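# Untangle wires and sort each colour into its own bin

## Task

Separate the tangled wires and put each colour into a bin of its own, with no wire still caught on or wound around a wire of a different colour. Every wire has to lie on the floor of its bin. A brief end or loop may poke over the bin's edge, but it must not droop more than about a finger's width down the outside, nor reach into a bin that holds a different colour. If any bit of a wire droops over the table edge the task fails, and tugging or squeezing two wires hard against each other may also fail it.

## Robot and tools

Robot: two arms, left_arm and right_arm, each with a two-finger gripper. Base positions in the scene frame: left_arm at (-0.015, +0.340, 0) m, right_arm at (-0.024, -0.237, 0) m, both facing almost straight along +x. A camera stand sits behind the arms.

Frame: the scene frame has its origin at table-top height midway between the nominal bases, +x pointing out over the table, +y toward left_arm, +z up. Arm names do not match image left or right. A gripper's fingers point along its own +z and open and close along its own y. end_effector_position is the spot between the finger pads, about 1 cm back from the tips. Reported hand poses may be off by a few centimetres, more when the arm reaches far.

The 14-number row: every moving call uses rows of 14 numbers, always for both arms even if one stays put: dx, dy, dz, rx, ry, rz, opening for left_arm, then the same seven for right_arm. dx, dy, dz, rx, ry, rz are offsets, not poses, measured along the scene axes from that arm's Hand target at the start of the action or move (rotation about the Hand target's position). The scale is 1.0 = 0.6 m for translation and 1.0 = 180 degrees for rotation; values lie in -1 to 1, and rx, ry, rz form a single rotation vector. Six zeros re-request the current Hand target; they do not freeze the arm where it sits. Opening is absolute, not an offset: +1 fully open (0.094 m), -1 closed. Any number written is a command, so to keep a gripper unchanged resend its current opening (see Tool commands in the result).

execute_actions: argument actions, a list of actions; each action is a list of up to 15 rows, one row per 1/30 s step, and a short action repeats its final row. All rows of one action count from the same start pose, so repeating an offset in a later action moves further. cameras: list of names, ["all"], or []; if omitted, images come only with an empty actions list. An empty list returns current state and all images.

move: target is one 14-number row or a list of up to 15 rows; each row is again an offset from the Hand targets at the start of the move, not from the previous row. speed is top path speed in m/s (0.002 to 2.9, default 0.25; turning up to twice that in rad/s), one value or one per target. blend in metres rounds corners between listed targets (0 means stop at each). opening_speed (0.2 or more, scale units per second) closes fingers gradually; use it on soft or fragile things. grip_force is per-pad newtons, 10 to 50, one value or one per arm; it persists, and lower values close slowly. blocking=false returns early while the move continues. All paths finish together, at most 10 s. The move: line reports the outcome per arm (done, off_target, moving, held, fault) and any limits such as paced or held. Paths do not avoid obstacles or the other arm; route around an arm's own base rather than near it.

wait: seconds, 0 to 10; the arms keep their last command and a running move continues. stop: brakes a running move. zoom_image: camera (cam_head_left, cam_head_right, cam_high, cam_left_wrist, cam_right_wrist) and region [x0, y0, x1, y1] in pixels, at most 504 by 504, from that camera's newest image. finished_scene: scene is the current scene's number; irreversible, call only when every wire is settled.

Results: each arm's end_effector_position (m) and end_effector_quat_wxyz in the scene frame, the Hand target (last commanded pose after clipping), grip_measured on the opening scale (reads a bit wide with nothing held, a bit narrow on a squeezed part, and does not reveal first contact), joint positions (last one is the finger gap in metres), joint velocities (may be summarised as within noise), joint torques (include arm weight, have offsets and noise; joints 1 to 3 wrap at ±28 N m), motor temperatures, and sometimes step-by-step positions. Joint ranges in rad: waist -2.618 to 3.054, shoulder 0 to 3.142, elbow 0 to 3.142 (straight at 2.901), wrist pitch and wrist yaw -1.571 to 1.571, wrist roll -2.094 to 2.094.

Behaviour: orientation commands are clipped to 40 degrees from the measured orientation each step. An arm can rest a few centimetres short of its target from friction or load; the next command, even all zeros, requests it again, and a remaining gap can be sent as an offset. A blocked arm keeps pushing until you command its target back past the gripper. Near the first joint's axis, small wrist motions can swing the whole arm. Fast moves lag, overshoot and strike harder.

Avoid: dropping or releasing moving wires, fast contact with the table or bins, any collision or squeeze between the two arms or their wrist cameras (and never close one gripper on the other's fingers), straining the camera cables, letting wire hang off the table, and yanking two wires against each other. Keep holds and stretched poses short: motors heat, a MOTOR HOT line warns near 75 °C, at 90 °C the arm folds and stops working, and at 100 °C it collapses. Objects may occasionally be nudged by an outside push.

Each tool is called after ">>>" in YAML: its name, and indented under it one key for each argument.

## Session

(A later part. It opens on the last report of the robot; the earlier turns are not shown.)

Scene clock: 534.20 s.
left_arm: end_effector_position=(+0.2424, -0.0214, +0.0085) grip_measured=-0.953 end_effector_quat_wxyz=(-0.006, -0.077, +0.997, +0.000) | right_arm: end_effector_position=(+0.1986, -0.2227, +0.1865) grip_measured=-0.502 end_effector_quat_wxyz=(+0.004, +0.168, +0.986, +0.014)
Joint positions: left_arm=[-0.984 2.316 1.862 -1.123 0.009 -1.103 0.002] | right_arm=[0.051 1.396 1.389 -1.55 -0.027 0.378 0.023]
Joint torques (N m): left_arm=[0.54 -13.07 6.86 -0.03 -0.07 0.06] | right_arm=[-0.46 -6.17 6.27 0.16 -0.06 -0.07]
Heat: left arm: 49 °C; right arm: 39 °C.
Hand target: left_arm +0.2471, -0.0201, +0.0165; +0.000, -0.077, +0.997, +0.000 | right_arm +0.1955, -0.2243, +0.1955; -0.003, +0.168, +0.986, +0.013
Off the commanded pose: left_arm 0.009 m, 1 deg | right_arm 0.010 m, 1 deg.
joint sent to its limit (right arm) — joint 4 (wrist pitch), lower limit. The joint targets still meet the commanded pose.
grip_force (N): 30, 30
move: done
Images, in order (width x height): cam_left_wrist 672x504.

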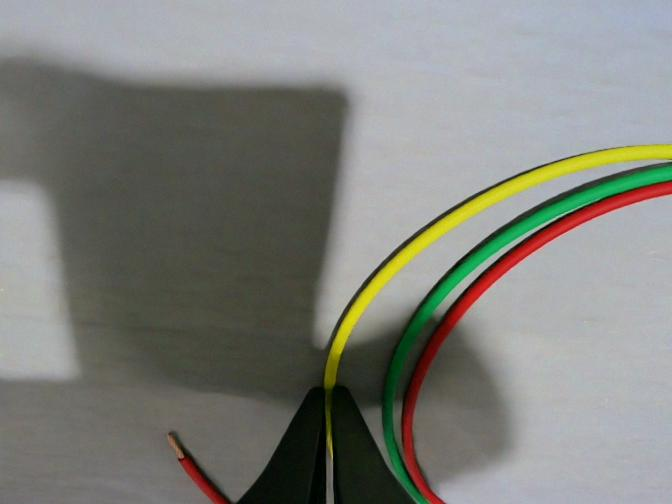

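>>> move:
  target:
    - [0,0.05,0.1,0,0,0,-1,0,0,0,0,0,0,-0.5]
    - [0.0,0.15,0.2,0,0,0,-1,0,0,0,0,0,0,-0.5]
  speed: 0.05
  cameras: ["cam_left_wrist","cam_head_left"]

>>> zoom_image:
  camera: "cam_head_left"
  region: [280, 270, 500, 420]

Scene clock: 544.33 s.
left_arm: end_effector_position=(+0.2496, +0.0612, +0.1311) grip_measured=-0.953 end_effector_quat_wxyz=(-0.001, -0.077, +0.997, -0.006) | right_arm: end_effector_position=(+0.1986, -0.2227, +0.1865) grip_measured=-0.502 end_effector_quat_wxyz=(+0.004, +0.168, +0.986, +0.014)
Joint positions: left_arm=[-0.844 2.007 1.861 -1.416 0.009 -0.964 0.002] | right_arm=[0.051 1.396 1.389 -1.55 -0.027 0.378 0.023]
Joint torques (N m): left_arm=[0.57 -12.31 4.72 -0.05 -0.1 0.01] | right_arm=[-0.44 -6.17 6.26 0.15 -0.06 -0.07]
Heat: left arm: 51 °C; right arm: 39 °C.
Hand target: left_arm +0.2469, +0.0698, +0.1364; +0.000, -0.077, +0.997, +0.000 | right_arm +0.1955, -0.2243, +0.1955; -0.003, +0.168, +0.986, +0.013
Off the commanded pose: left_arm 0.011 m, 1 deg | right_arm 0.010 m, 1 deg.
joint sent to its limit (right arm) — joint 4 (wrist pitch), lower limit. The joint targets still meet the commanded pose.
grip_force (N): 30, 30
move: off_target (left_arm)
Images, in order (width x height): cam_head_left 672x504, cam_left_wrist 672x504.

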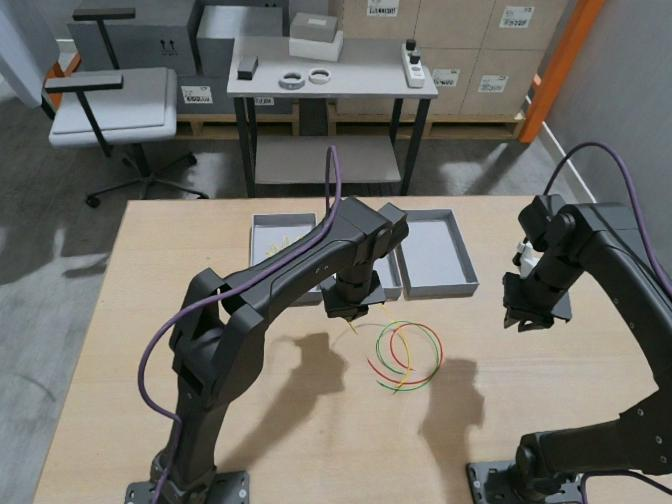

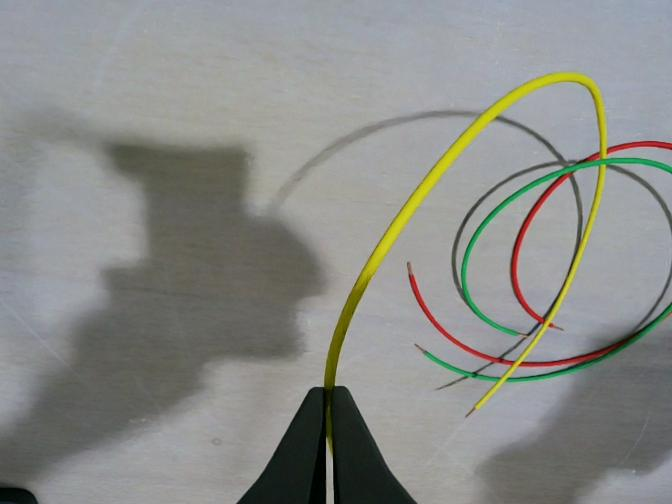

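Scaled by 2.291 from the camera's 672x504 image, which has a finer 960x720 frame.

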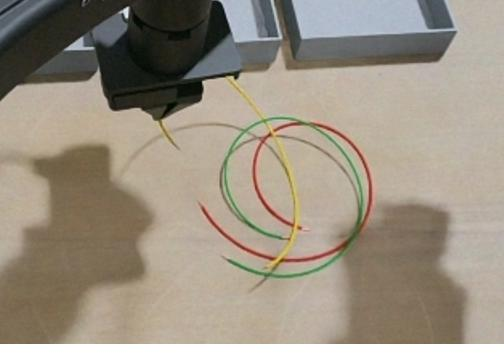

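>>> move:
  target:
    - [0.0,0.15,0.1,0,0,0,-1,0,0,0,0,0,0,-0.5]
    - [0.0,0.33,0.1,0,0,0,-1,0,0,0,0,0,0,-0.5]
  speed: 0.06
  cameras: ["cam_left_wrist","cam_head_left"]

>>> zoom_image:
  camera: "cam_head_left"
  region: [240, 250, 480, 420]

Scene clock: 559.00 s.
left_arm: end_effector_position=(+0.2539, +0.2632, +0.1941) grip_measured=-0.953 end_effector_quat_wxyz=(+0.013, -0.079, +0.997, -0.009) | right_arm: end_effector_position=(+0.1986, -0.2227, +0.1865) grip_measured=-0.502 end_effector_quat_wxyz=(+0.004, +0.168, +0.986, +0.014)
Joint positions: left_arm=[-0.311 1.6 1.608 -1.548 0.007 -0.435 0.002] | right_arm=[0.051 1.396 1.389 -1.55 -0.027 0.378 0.023]
Joint torques (N m): left_arm=[0.5 -7.99 4.42 0.12 -0.03 0.06] | right_arm=[-0.47 -6.16 6.27 0.16 -0.06 -0.07]
Heat: left arm: 52 °C; right arm: 39 °C.
Hand target: left_arm +0.2470, +0.2679, +0.1965; +0.000, -0.077, +0.997, +0.000 | right_arm +0.1955, -0.2243, +0.1955; -0.003, +0.168, +0.986, +0.013
Off the commanded pose: left_arm 0.009 m, 2 deg | right_arm 0.010 m, 1 deg.
joint sent to its limit (left arm) — joint 4 (wrist pitch), lower limit. The joint targets still meet the commanded pose.
joint sent to its limit (right arm) — joint 4 (wrist pitch), lower limit. The joint targets still meet the commanded pose.
grip_force (N): 30, 30
move: done
Images, in order (width x height): cam_head_left 672x504, cam_left_wrist 672x504.

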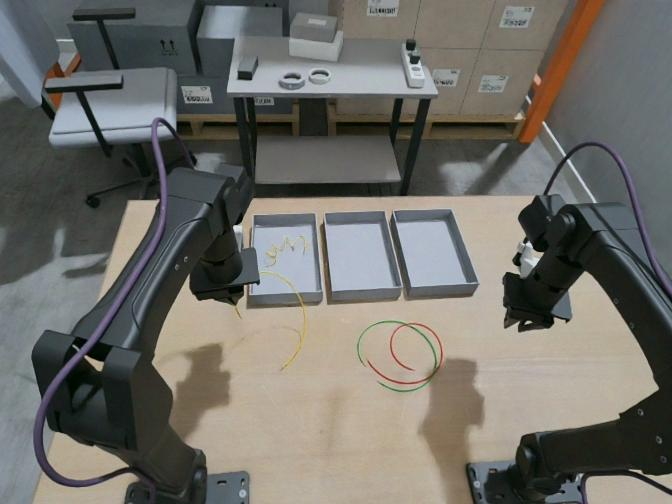

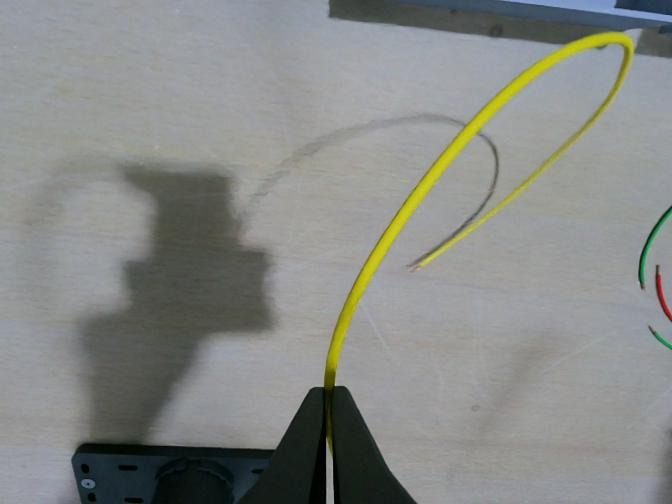

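Scaled by 2.100 from the camera's 672x504 image, which has a finer 960x720 frame.

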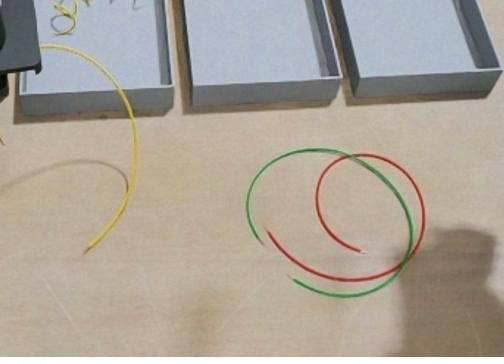

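>>> move:
  target:
    - [0,0,0.17,0,0,0.367,-1,0,0,0,0,0,0,-0.5]
    - [0.297,-0.172,0.17,0,0,0.367,-1,0,0,0,0,0,0,-0.5]
    - [0.297,-0.172,-0.1,0,0,0.367,-1,0,0,0,0,0,0,-0.5]
  speed: 0.15
  blend: [0.03,0.03,0]
  cameras: ["cam_left_wrist","cam_head_left","cam_high"]

>>> zoom_image:
  camera: "cam_high"
  region: [160, 60, 420, 270]

Scene clock: 583.63 s.
left_arm: end_effector_position=(+0.4293, +0.1647, +0.1454) grip_measured=-0.953 end_effector_quat_wxyz=(+0.033, -0.606, +0.793, -0.062) | right_arm: end_effector_position=(+0.1986, -0.2227, +0.1865) grip_measured=-0.502 end_effector_quat_wxyz=(+0.004, +0.168, +0.986, +0.014)
Joint positions: left_arm=[-0.409 2.358 2.476 -1.549 0.007 -1.68 0.002] | right_arm=[0.051 1.396 1.389 -1.55 -0.027 0.378 0.023]
Joint torques (N m): left_arm=[-0.69 -11.25 4.96 0.32 -0.08 -0.13] | right_arm=[-0.46 -6.16 6.24 0.16 -0.07 -0.07]
Heat: left arm: 51 °C; right arm: 39 °C.
Hand target: left_arm +0.4252, +0.1646, +0.1364; +0.000, -0.608, +0.794, +0.000 | right_arm +0.1955, -0.2243, +0.1955; -0.003, +0.168, +0.986, +0.013
Off the commanded pose: left_arm 0.010 m, 8 deg | right_arm 0.010 m, 1 deg.
joint sent to its limit (left arm) — joint 4 (wrist pitch), lower limit. The joint targets are off in orientation, not in position.
joint sent to its limit (right arm) — joint 4 (wrist pitch), lower limit. The joint targets still meet the commanded pose.
grip_force (N): 30, 30
move: off_target (left_arm)
Images, in order (width x height): cam_head_left 672x504, cam_high 672x504, cam_left_wrist 672x504.

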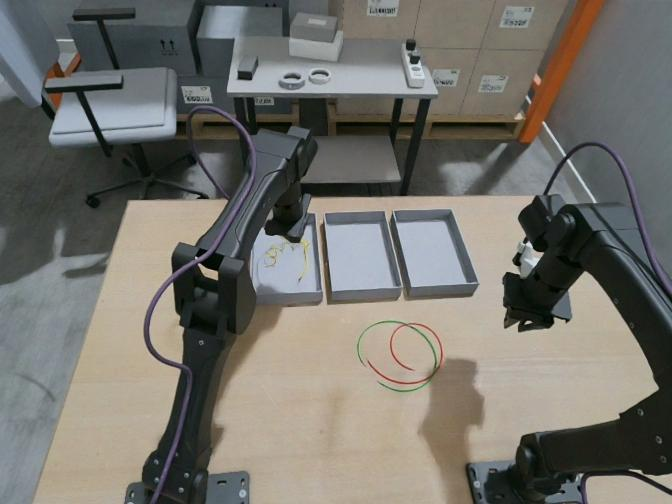

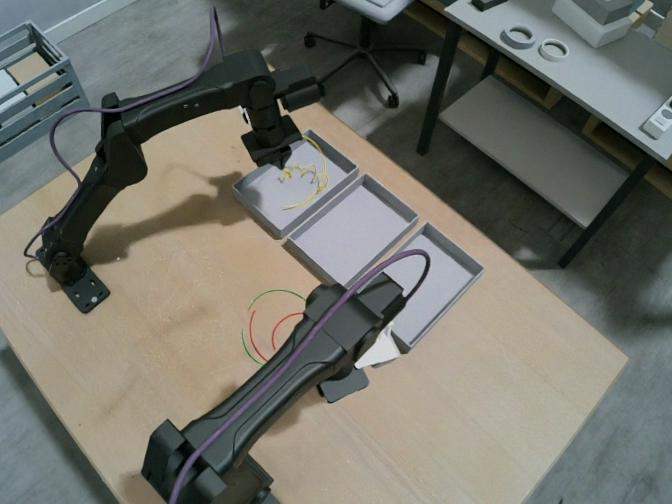

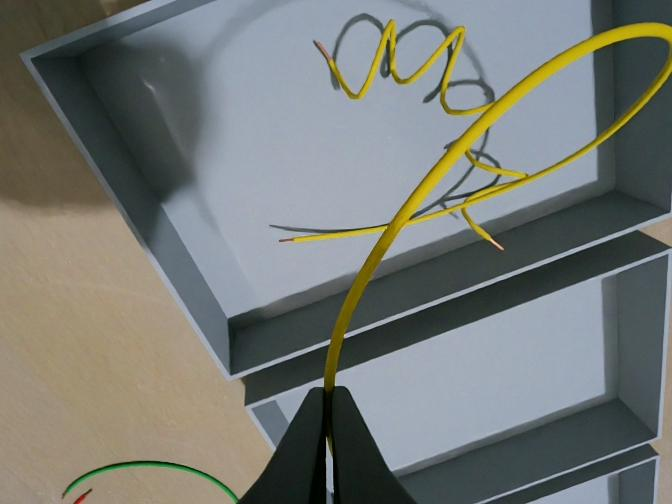

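Scaled by 1.938 from the camera's 672x504 image, which has a finer 960x720 frame.

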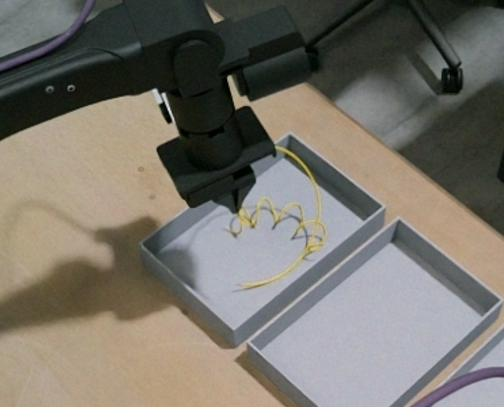

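>>> move:
  target:
    - [-0.0,0,-0.08,0,0,0,-1,0,0,0,0,0,0,-0.5]
    - [-0.0,0,-0.14,0,0,0,-1,0,0,0,0,0,0,-0.5]
  speed: 0.08
  blend: [0.02,0]
  cameras: ["cam_left_wrist","cam_head_left","cam_high"]

>>> zoom_image:
  camera: "cam_high"
  region: [160, 60, 420, 270]

>>> zoom_image:
  camera: "cam_head_left"
  region: [200, 170, 380, 320]

Scene clock: 596.40 s.
left_arm: end_effector_position=(+0.4266, +0.1658, +0.0601) grip_measured=-0.953 end_effector_quat_wxyz=(+0.000, -0.607, +0.795, -0.007) | right_arm: end_effector_position=(+0.1986, -0.2227, +0.1865) grip_measured=-0.502 end_effector_quat_wxyz=(+0.004, +0.168, +0.986, +0.014)
Joint positions: left_arm=[-0.409 2.434 2.275 -1.399 0.007 -1.68 0.002] | right_arm=[0.051 1.396 1.389 -1.55 -0.027 0.378 0.023]
Joint torques (N m): left_arm=[-0.62 -12.44 4.79 0.28 -0.04 -0.09] | right_arm=[-0.46 -6.16 6.27 0.16 -0.06 -0.06]
Heat: left arm: 54 °C; right arm: 39 °C.
Hand target: left_arm +0.4252, +0.1645, +0.0525; +0.000, -0.608, +0.794, +0.000 | right_arm +0.1955, -0.2243, +0.1955; -0.003, +0.168, +0.986, +0.013
Off the commanded pose: left_arm 0.008 m, 1 deg | right_arm 0.010 m, 1 deg.
joint sent to its limit (right arm) — joint 4 (wrist pitch), lower limit. The joint targets still meet the commanded pose.
grip_force (N): 30, 30
move: done; blend cut to 0.018 m at target 1
Images, in order (width x height): cam_head_left 672x504, cam_high 672x504, cam_left_wrist 672x504.

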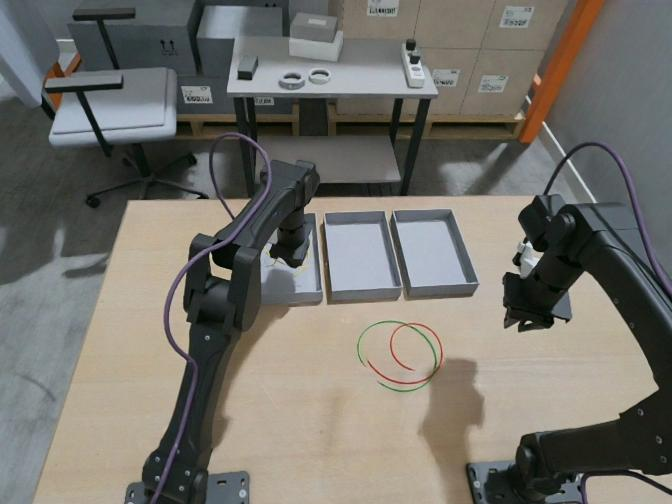

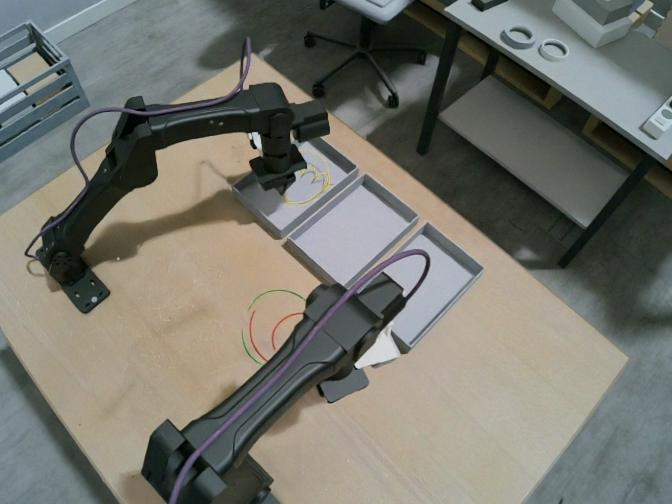

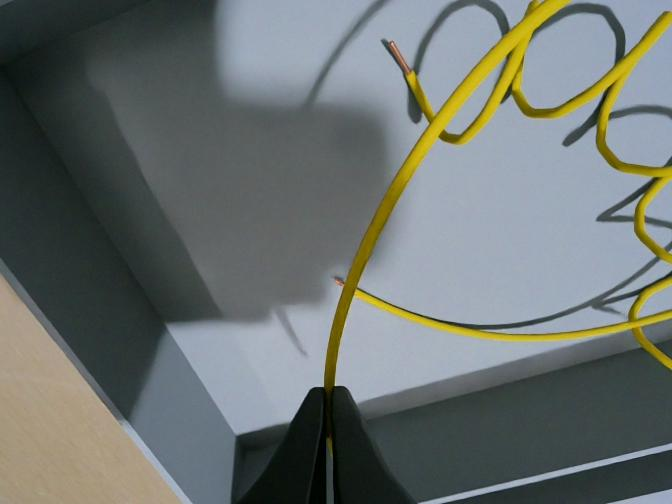

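Scaled by 1.938 from the camera's 672x504 image, which has a finer 960x720 frame.

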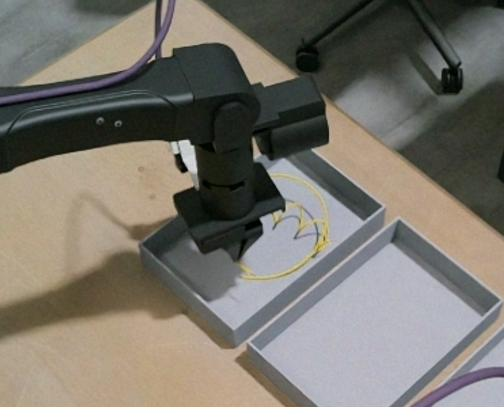

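Scaled by 2.800 from the camera's 672x504 image, which has a finer 960x720 frame.

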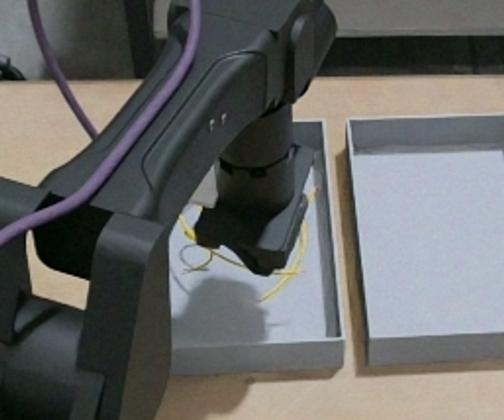

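>>> move:
  target:
    - [0,0,-0.07,0,0,0,-1,0,0,0,0,0,0,-0.5]
    - [0,0,-0.07,0,0,0,-0.6,0,0,0,0,0,0,-0.5]
    - [0,0,0.2,0,0,0,-0.6,0,0,0,0,0,0,-0.5]
    - [-0.3,0.0,0.2,0,0,-0.3,-0.6,0,0,0,0,0,0,-0.5]
  speed: [0.1,0.1,0.1,0.25]
  opening_speed: 0.5
  cameras: ["all"]

>>> zoom_image:
  camera: "cam_head_left"
  region: [230, 190, 490, 400]

Scene clock: 612.87 s.
left_arm: end_effector_position=(+0.2506, +0.1595, +0.1697) grip_measured=-0.603 end_effector_quat_wxyz=(-0.002, -0.187, +0.982, -0.007) | right_arm: end_effector_position=(+0.1986, -0.2227, +0.1865) grip_measured=-0.502 end_effector_quat_wxyz=(+0.004, +0.168, +0.986, +0.014)
Joint positions: left_arm=[-0.626 1.766 1.695 -1.494 0.014 -0.967 0.019] | right_arm=[0.051 1.396 1.389 -1.55 -0.027 0.378 0.023]
Joint torques (N m): left_arm=[-0.34 -9.59 4.51 0.05 -0.07 0.03] | right_arm=[-0.46 -6.16 6.26 0.16 -0.06 -0.07]
Heat: left arm: 53 °C; right arm: 39 °C.
Hand target: left_arm +0.2452, +0.1646, +0.1725; +0.000, -0.181, +0.983, +0.000 | right_arm +0.1955, -0.2243, +0.1955; -0.003, +0.168, +0.986, +0.013
Off the commanded pose: left_arm 0.008 m, 1 deg | right_arm 0.010 m, 1 deg.
joint sent to its limit (right arm) — joint 4 (wrist pitch), lower limit. The joint targets still meet the commanded pose.
grip_force (N): 30, 30
move: done

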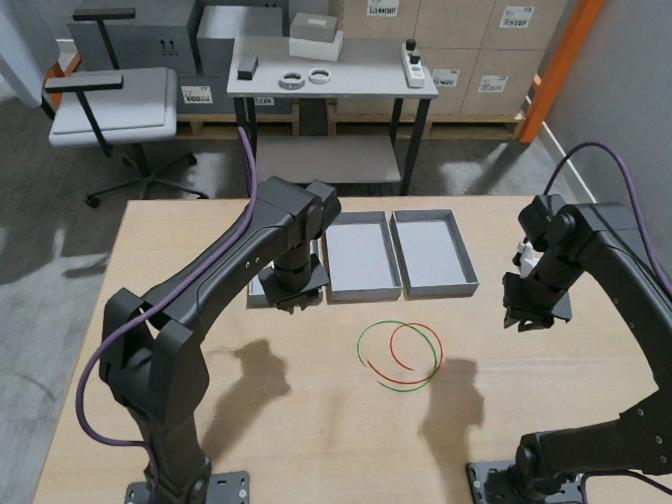

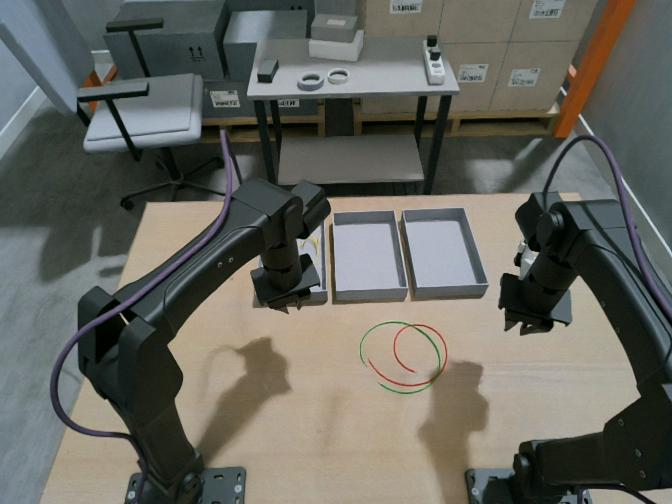

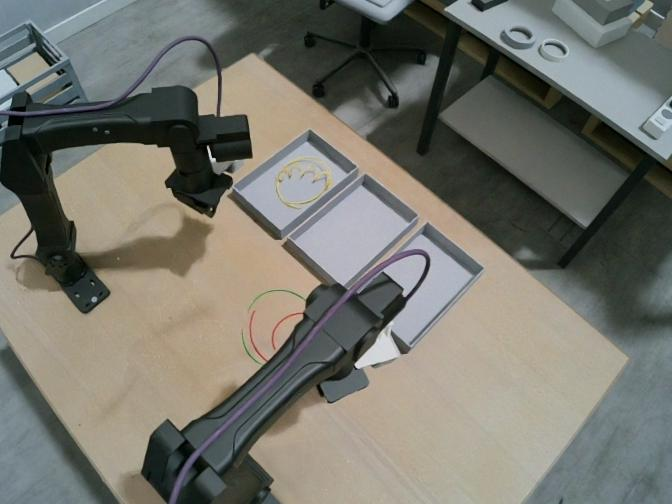

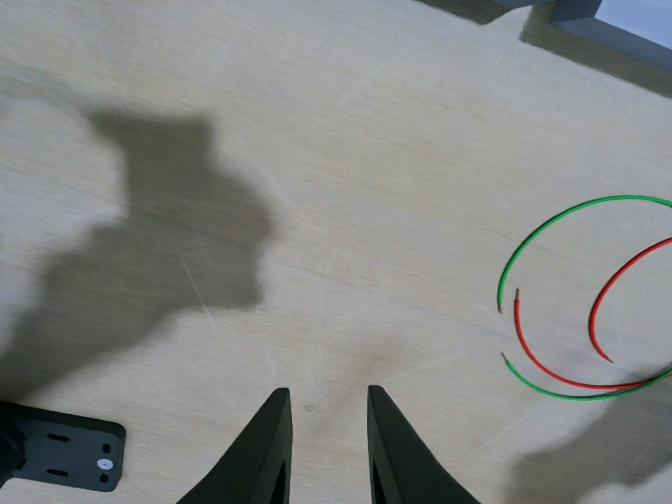

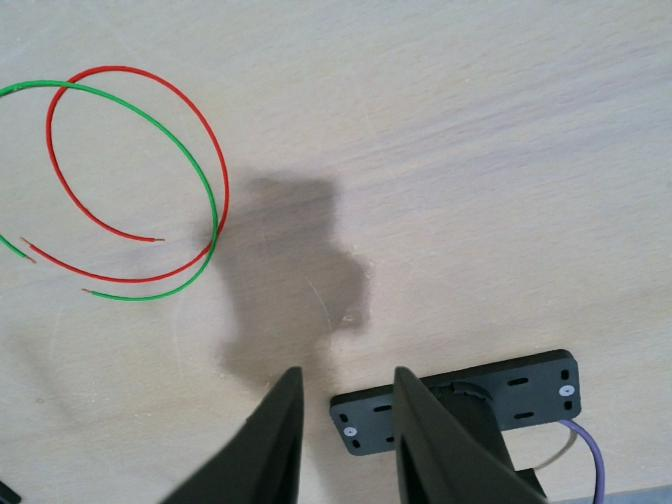

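Scaled by 1.938 from the camera's 672x504 image, which has a finer 960x720 frame.

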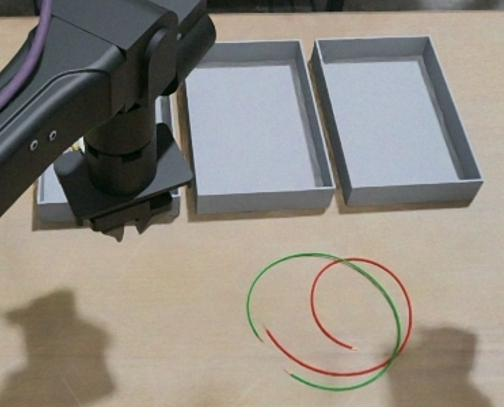

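>>> move:
  target:
    - [0,-0.221,-0.22,0,0,-0.115,-0.7,0.078,0.116,-0.26,0,0,0.136,-0.75]
  speed: 0.2
  cameras: ["cam_left_wrist","cam_right_wrist"]

Scene clock: 631.23 s.
left_arm: end_effector_position=(+0.2387, +0.0373, +0.0416) grip_measured=-0.697 end_effector_quat_wxyz=(-0.010, -0.005, +1.000, +0.004) | right_arm: end_effector_position=(+0.2431, -0.1554, +0.0445) grip_measured=-0.748 end_effector_quat_wxyz=(-0.003, -0.040, +0.999, +0.013)
Joint positions: left_arm=[-0.905 2.101 1.644 -1.132 0.01 -0.881 0.014] | right_arm=[0.289 1.657 1.066 -0.981 -0.027 0.198 0.012]
Joint torques (N m): left_arm=[0.01 -9.59 6.53 0.33 -0.04 0.02] | right_arm=[0.32 -5.16 4.53 0.4 -0.06 -0.08]
Heat: left arm: 51 °C; right arm: 39 °C.
Hand target: left_arm +0.2453, +0.0320, +0.0405; +0.000, -0.001, +1.000, +0.000 | right_arm +0.2422, -0.1546, +0.0395; -0.006, -0.045, +0.999, +0.012
Off the commanded pose: left_arm 0.009 m, 1 deg | right_arm 0.005 m, 1 deg.
grip_force (N): 30, 30
move: done
Images, in order (width x height): cam_left_wrist 672x504, cam_right_wrist 672x504.

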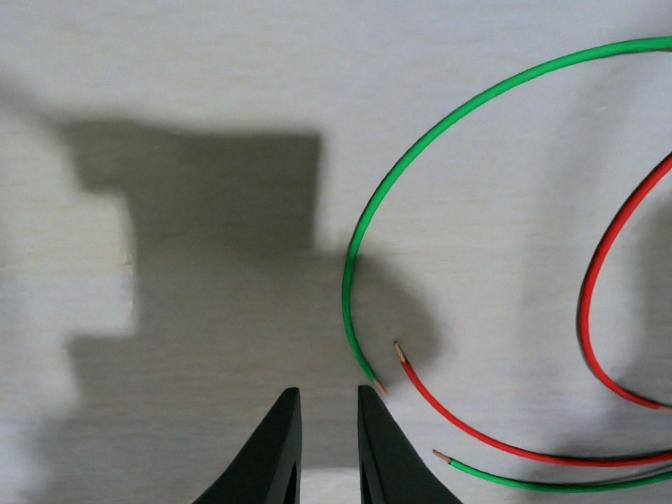

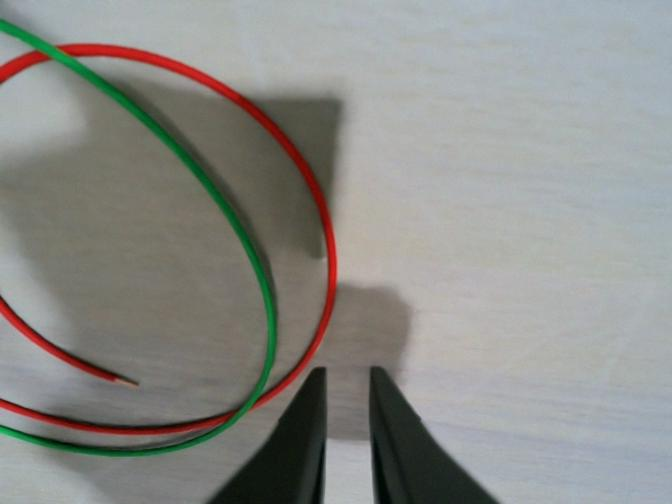

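>>> move:
  target:
    - [0.048,-0.009,-0.02,0,0,0,-0.7,0.04,0.007,-0.02,0,0,0,-0.7]
    - [0.048,-0.009,-0.076,0,0,0,-0.7,0.04,0.007,-0.072,0,0,0,-0.7]
  speed: 0.1
  cameras: ["cam_left_wrist","cam_right_wrist"]

Scene clock: 644.80 s.
left_arm: end_effector_position=(+0.2717, +0.0246, +0.0070) grip_measured=-0.697 end_effector_quat_wxyz=(+0.000, -0.003, +1.000, -0.007) | right_arm: end_effector_position=(+0.2639, -0.1494, +0.0156) grip_measured=-0.702 end_effector_quat_wxyz=(-0.007, -0.044, +0.999, +0.012)
Joint positions: left_arm=[-0.865 2.229 1.709 -1.04 0.01 -0.837 0.014] | right_arm=[0.289 1.786 1.092 -0.885 -0.027 0.189 0.014]
Joint torques (N m): left_arm=[0.21 -9.94 4.66 0.48 -0.04 0.05] | right_arm=[-0.36 -4.01 2.3 1.09 -0.05 -0.07]
Heat: left arm: 53 °C; right arm: 39 °C.
Hand target: left_arm +0.2740, +0.0266, -0.0050; +0.000, -0.001, +1.000, +0.000 | right_arm +0.2661, -0.1505, -0.0037; -0.006, -0.045, +0.999, +0.012
Off the commanded pose: left_arm 0.012 m, 1 deg | right_arm 0.019 m, 0 deg.
grip_force (N): 30, 30
move: off_target (left_arm, right_arm)
Images, in order (width x height): cam_left_wrist 672x504, cam_right_wrist 672x504.

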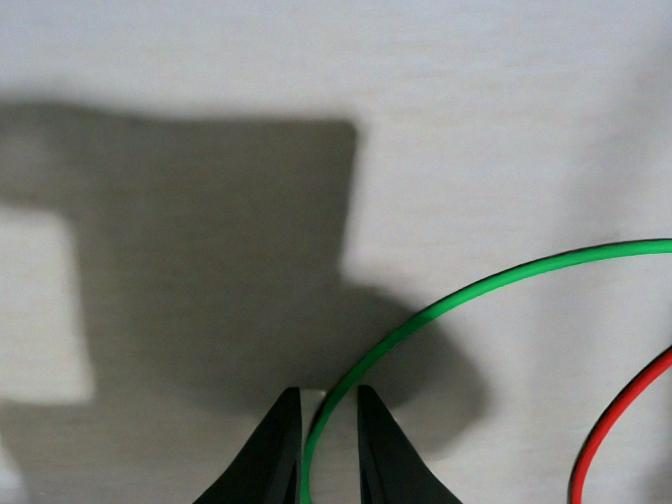

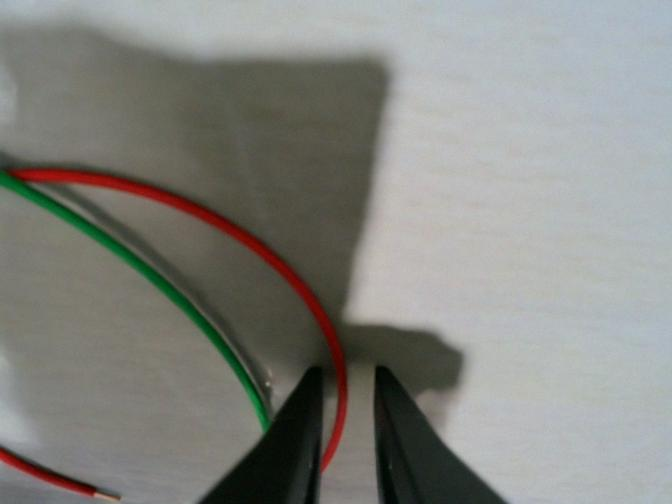

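Both straddle. Close.

>>> move:
  target:
    - [0,0,0,0,0,0,-1,0,0,0,0,0,0,-1]
    - [0,0,0.025,0,0,0,-1,0,0,0.025,0,0,0,-1]
  speed: 0.05
  opening_speed: 0.3
  cameras: ["cam_left_wrist","cam_right_wrist"]

Scene clock: 655.83 s.
left_arm: end_effector_position=(+0.2713, +0.0255, +0.0078) grip_measured=-0.953 end_effector_quat_wxyz=(-0.001, -0.003, +1.000, -0.005) | right_arm: end_effector_position=(+0.2642, -0.1521, +0.0155) grip_measured=-0.952 end_effector_quat_wxyz=(-0.007, -0.043, +0.999, +0.007)
Joint positions: left_arm=[-0.865 2.229 1.712 -1.047 0.008 -0.837 0.002] | right_arm=[0.286 1.786 1.092 -0.887 -0.016 0.189 0.002]
Joint torques (N m): left_arm=[0.17 -11.18 6.8 0.02 -0.02 0.04] | right_arm=[-0.16 -5.89 4.89 0.45 -0.16 -0.07]
Heat: left arm: 54 °C; right arm: 38 °C.
Hand target: left_arm +0.2740, +0.0266, +0.0100; +0.000, -0.001, +1.000, +0.000 | right_arm +0.2662, -0.1505, +0.0113; -0.006, -0.045, +0.999, +0.012
Off the commanded pose: left_arm 0.004 m, 1 deg | right_arm 0.005 m, 1 deg.
grip_force (N): 30, 30
move: done
Images, in order (width x height): cam_left_wrist 672x504, cam_right_wrist 672x504.

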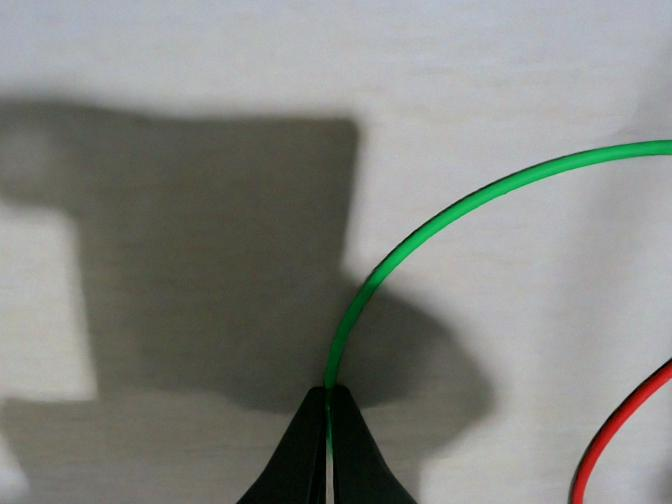

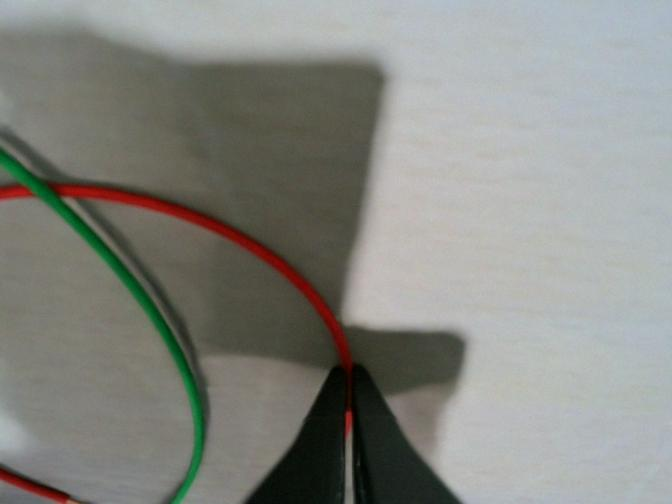

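>>> move:
  target:
    - [0,0.05,0.1,0,0,0,-1,0,0,0,0,0,0,-1]
    - [0.0,0.15,0.2,0,0,0,-1,0,-0.03,0,0,0,0,-1]
  speed: 0.06
  cameras: ["cam_left_wrist","cam_head_left","cam_right_wrist"]

>>> zoom_image:
  camera: "cam_head_left"
  region: [280, 270, 500, 420]

Scene clock: 671.60 s.
left_arm: end_effector_position=(+0.2735, +0.1126, +0.1195) grip_measured=-0.953 end_effector_quat_wxyz=(-0.008, -0.003, +1.000, +0.001) | right_arm: end_effector_position=(+0.2665, -0.1600, +0.0157) grip_measured=-0.953 end_effector_quat_wxyz=(-0.009, -0.048, +0.999, +0.023)
Joint positions: left_arm=[-0.7 1.956 1.742 -1.371 0.008 -0.671 0.002] | right_arm=[0.239 1.786 1.092 -0.887 -0.048 0.131 0.002]
Joint torques (N m): left_arm=[0.66 -11.7 6.32 0 -0.05 0.05] | right_arm=[-1.02 -7.06 3.45 0.47 0.19 -0.05]
Motor temperatures (°C): left_arm=[33 57 45 32 31 33 36] | right_arm=[31 38 39 35 34 32 34]
Heat: left arm: 57 °C; right arm: 39 °C.
Hand target: left_arm +0.2740, +0.1166, +0.1299; +0.000, -0.001, +1.000, +0.000 | right_arm +0.2662, -0.1685, +0.0113; -0.006, -0.045, +0.999, +0.012
Off the commanded pose: left_arm 0.011 m, 1 deg | right_arm 0.010 m, 1 deg.
grip_force (N): 30, 30
move: off_target (left_arm)
Images, in order (width x height): cam_head_left 672x504, cam_left_wrist 672x504, cam_right_wrist 672x504.

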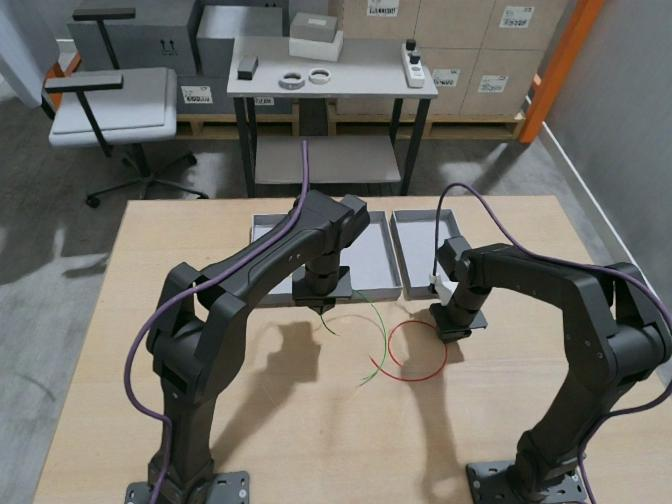

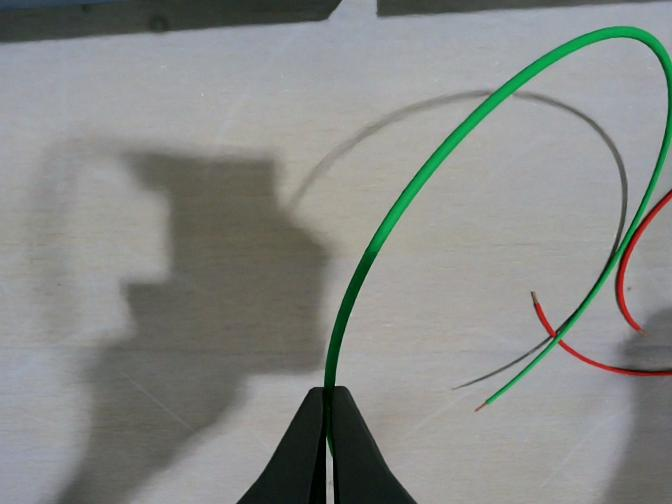

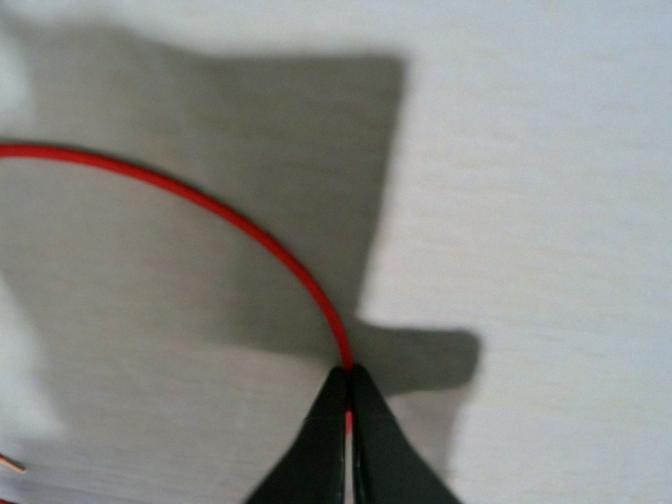

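Scaled by 2.291 from the camera's 672x504 image, which has a finer 960x720 frame.

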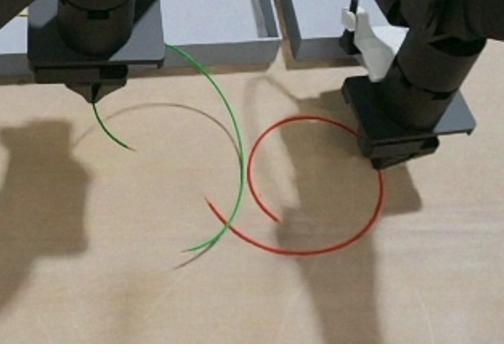

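>>> move:
  target:
    - [0,0,0.317,0,0,0.361,-1,0,-0.05,0.48,0,0,-0.389,-1]
  speed: 0.12
  cameras: ["cam_left_wrist","cam_head_left","cam_right_wrist"]

Scene clock: 694.17 s.
left_arm: end_effector_position=(+0.2770, +0.1099, +0.3108) grip_measured=-0.953 end_effector_quat_wxyz=(+0.072, -0.518, +0.825, -0.215) | right_arm: end_effector_position=(+0.2694, -0.1934, +0.2858) grip_measured=-0.953 end_effector_quat_wxyz=(+0.128, +0.524, +0.832, +0.128)
Joint positions: left_arm=[-0.7 1.738 2.168 -1.544 0.008 -1.79 0.002] | right_arm=[0.135 1.483 1.823 -1.548 -0.036 1.253 0.002]
Joint torques (N m): left_arm=[0.51 -8.44 6.19 0.82 -0.02 -0.12] | right_arm=[-0.55 -6.04 7.62 0.83 0.09 0.06]
Motor temperatures (°C): left_arm=[33 56 47 32 31 33 36] | right_arm=[31 40 39 35 34 32 34]
Heat: left arm: 56 °C; right arm: 40 °C.
Hand target: left_arm +0.2739, +0.1166, +0.3202; +0.000, -0.538, +0.843, +0.000 | right_arm +0.2662, -0.1985, +0.2993; +0.002, +0.536, +0.844, +0.013
Off the commanded pose: left_arm 0.012 m, 26 deg | right_arm 0.015 m, 20 deg.
joint sent to its limit (left arm) — joint 4 (wrist pitch), lower limit. The joint targets are off in orientation, not in position.
joint sent to its limit (right arm) — joint 4 (wrist pitch), lower limit. The joint targets are off in orientation, not in position.
grip_force (N): 30, 30
move: off_target (left_arm, right_arm)
Images, in order (width x height): cam_head_left 672x504, cam_left_wrist 672x504, cam_right_wrist 672x504.

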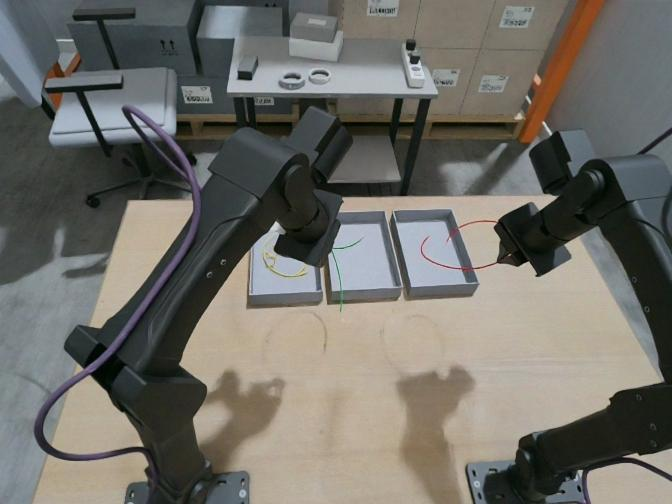

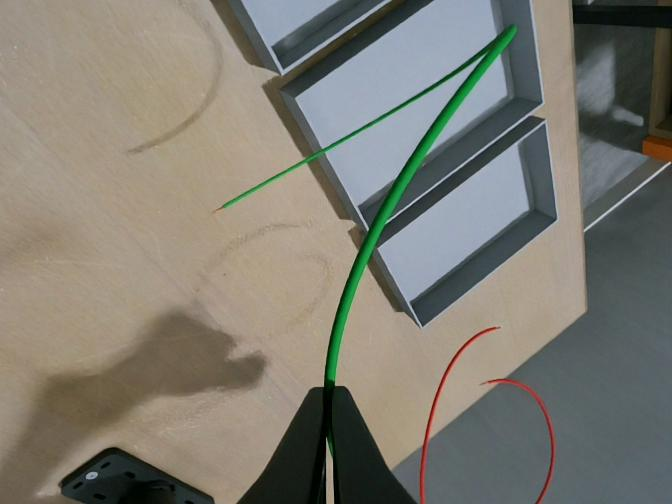

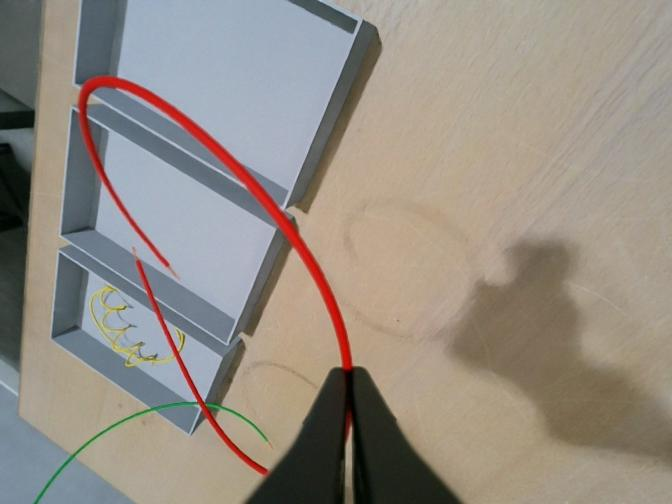

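>>> move:
  target:
    - [0.26,-0.17,0.0,0,0,0,-1,0.271,-0.081,0,0,0,0,-1]
    - [0.26,-0.17,-0.35,0,0,0,-1,0.271,-0.081,-0.32,0,0,0,-1]
  speed: 0.13
  blend: [0.04,0]
  cameras: ["all"]

>>> zoom_image:
  camera: "cam_head_left"
  region: [230, 170, 500, 320]

Scene clock: 718.37 s.
left_arm: end_effector_position=(+0.4298, +0.0090, +0.1176) grip_measured=-0.953 end_effector_quat_wxyz=(+0.050, -0.533, +0.832, -0.147) | right_arm: end_effector_position=(+0.4283, -0.2429, +0.1169) grip_measured=-0.953 end_effector_quat_wxyz=(+0.005, +0.537, +0.843, +0.024)
Joint positions: left_arm=[-0.672 2.638 2.851 -1.472 0.011 -1.779 0.002] | right_arm=[-0.018 2.309 2.282 -1.511 -0.037 1.106 0.002]
Joint torques (N m): left_arm=[0.76 -12.62 6.5 0.54 -0.05 0.06] | right_arm=[-0.25 -10.47 4.82 0.43 0.11 -0.06]
Heat: left arm: 52 °C; right arm: 41 °C.
Hand target: left_arm +0.4300, +0.0146, +0.1102; +0.000, -0.538, +0.843, +0.000 | right_arm +0.4288, -0.2472, +0.1074; +0.002, +0.536, +0.844, +0.013
Off the commanded pose: left_arm 0.009 m, 18 deg | right_arm 0.011 m, 1 deg.
elbow stopped short (left arm): the move would have taken joint 3 (elbow) straighter than the controller allows.
grip_force (N): 30, 30
move: off_target (left_arm, right_arm); limits=paced

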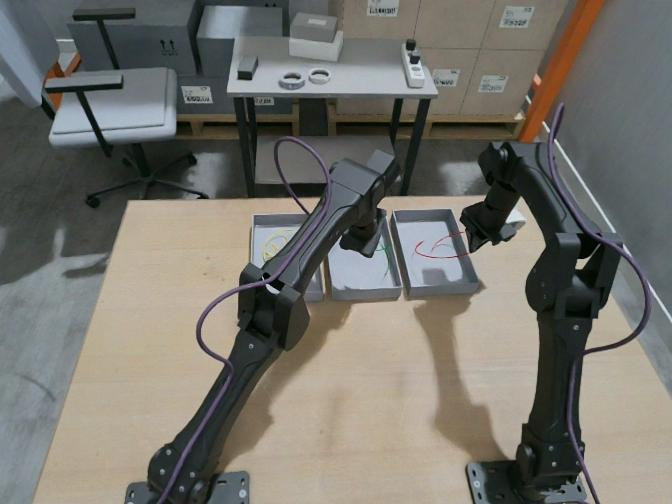

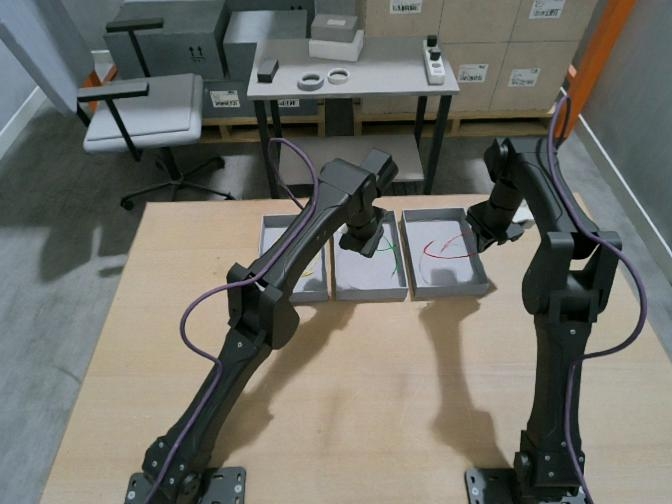

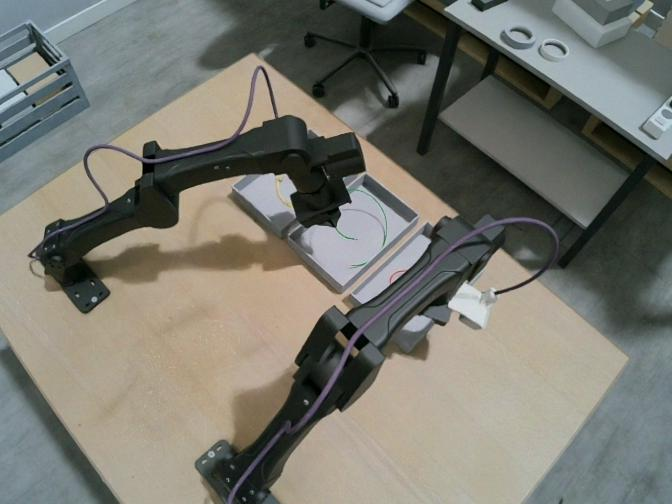

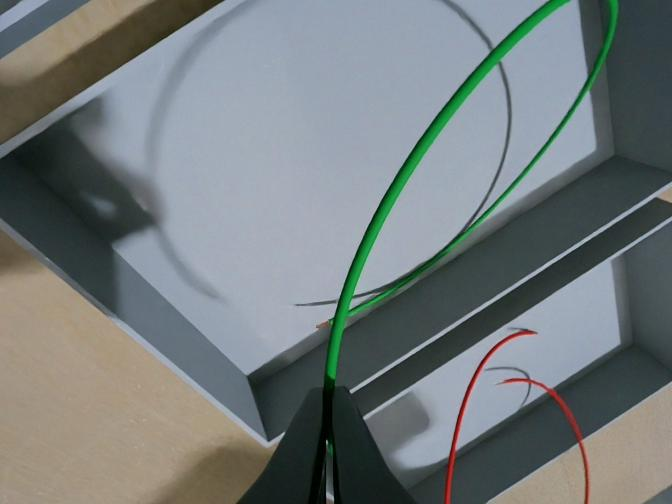

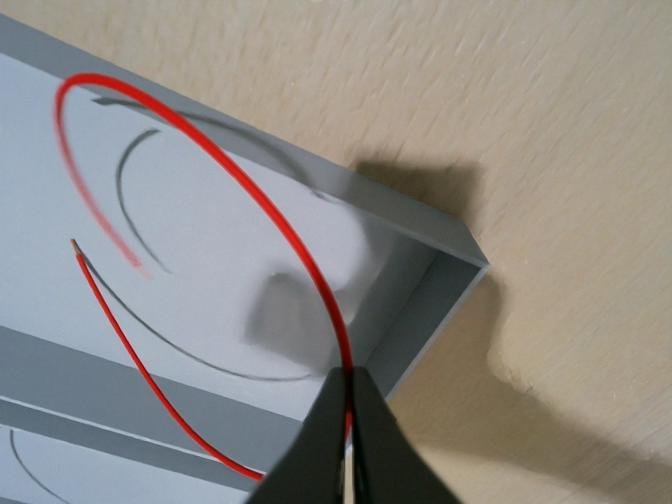

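Scaled by 1.867 from the camera's 672x504 image, which has a finer 960x720 frame.

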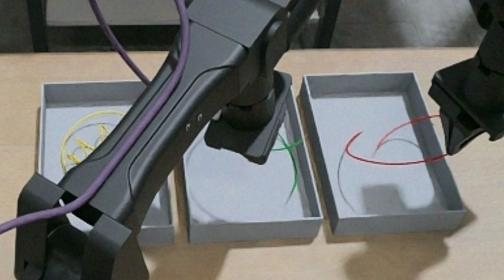

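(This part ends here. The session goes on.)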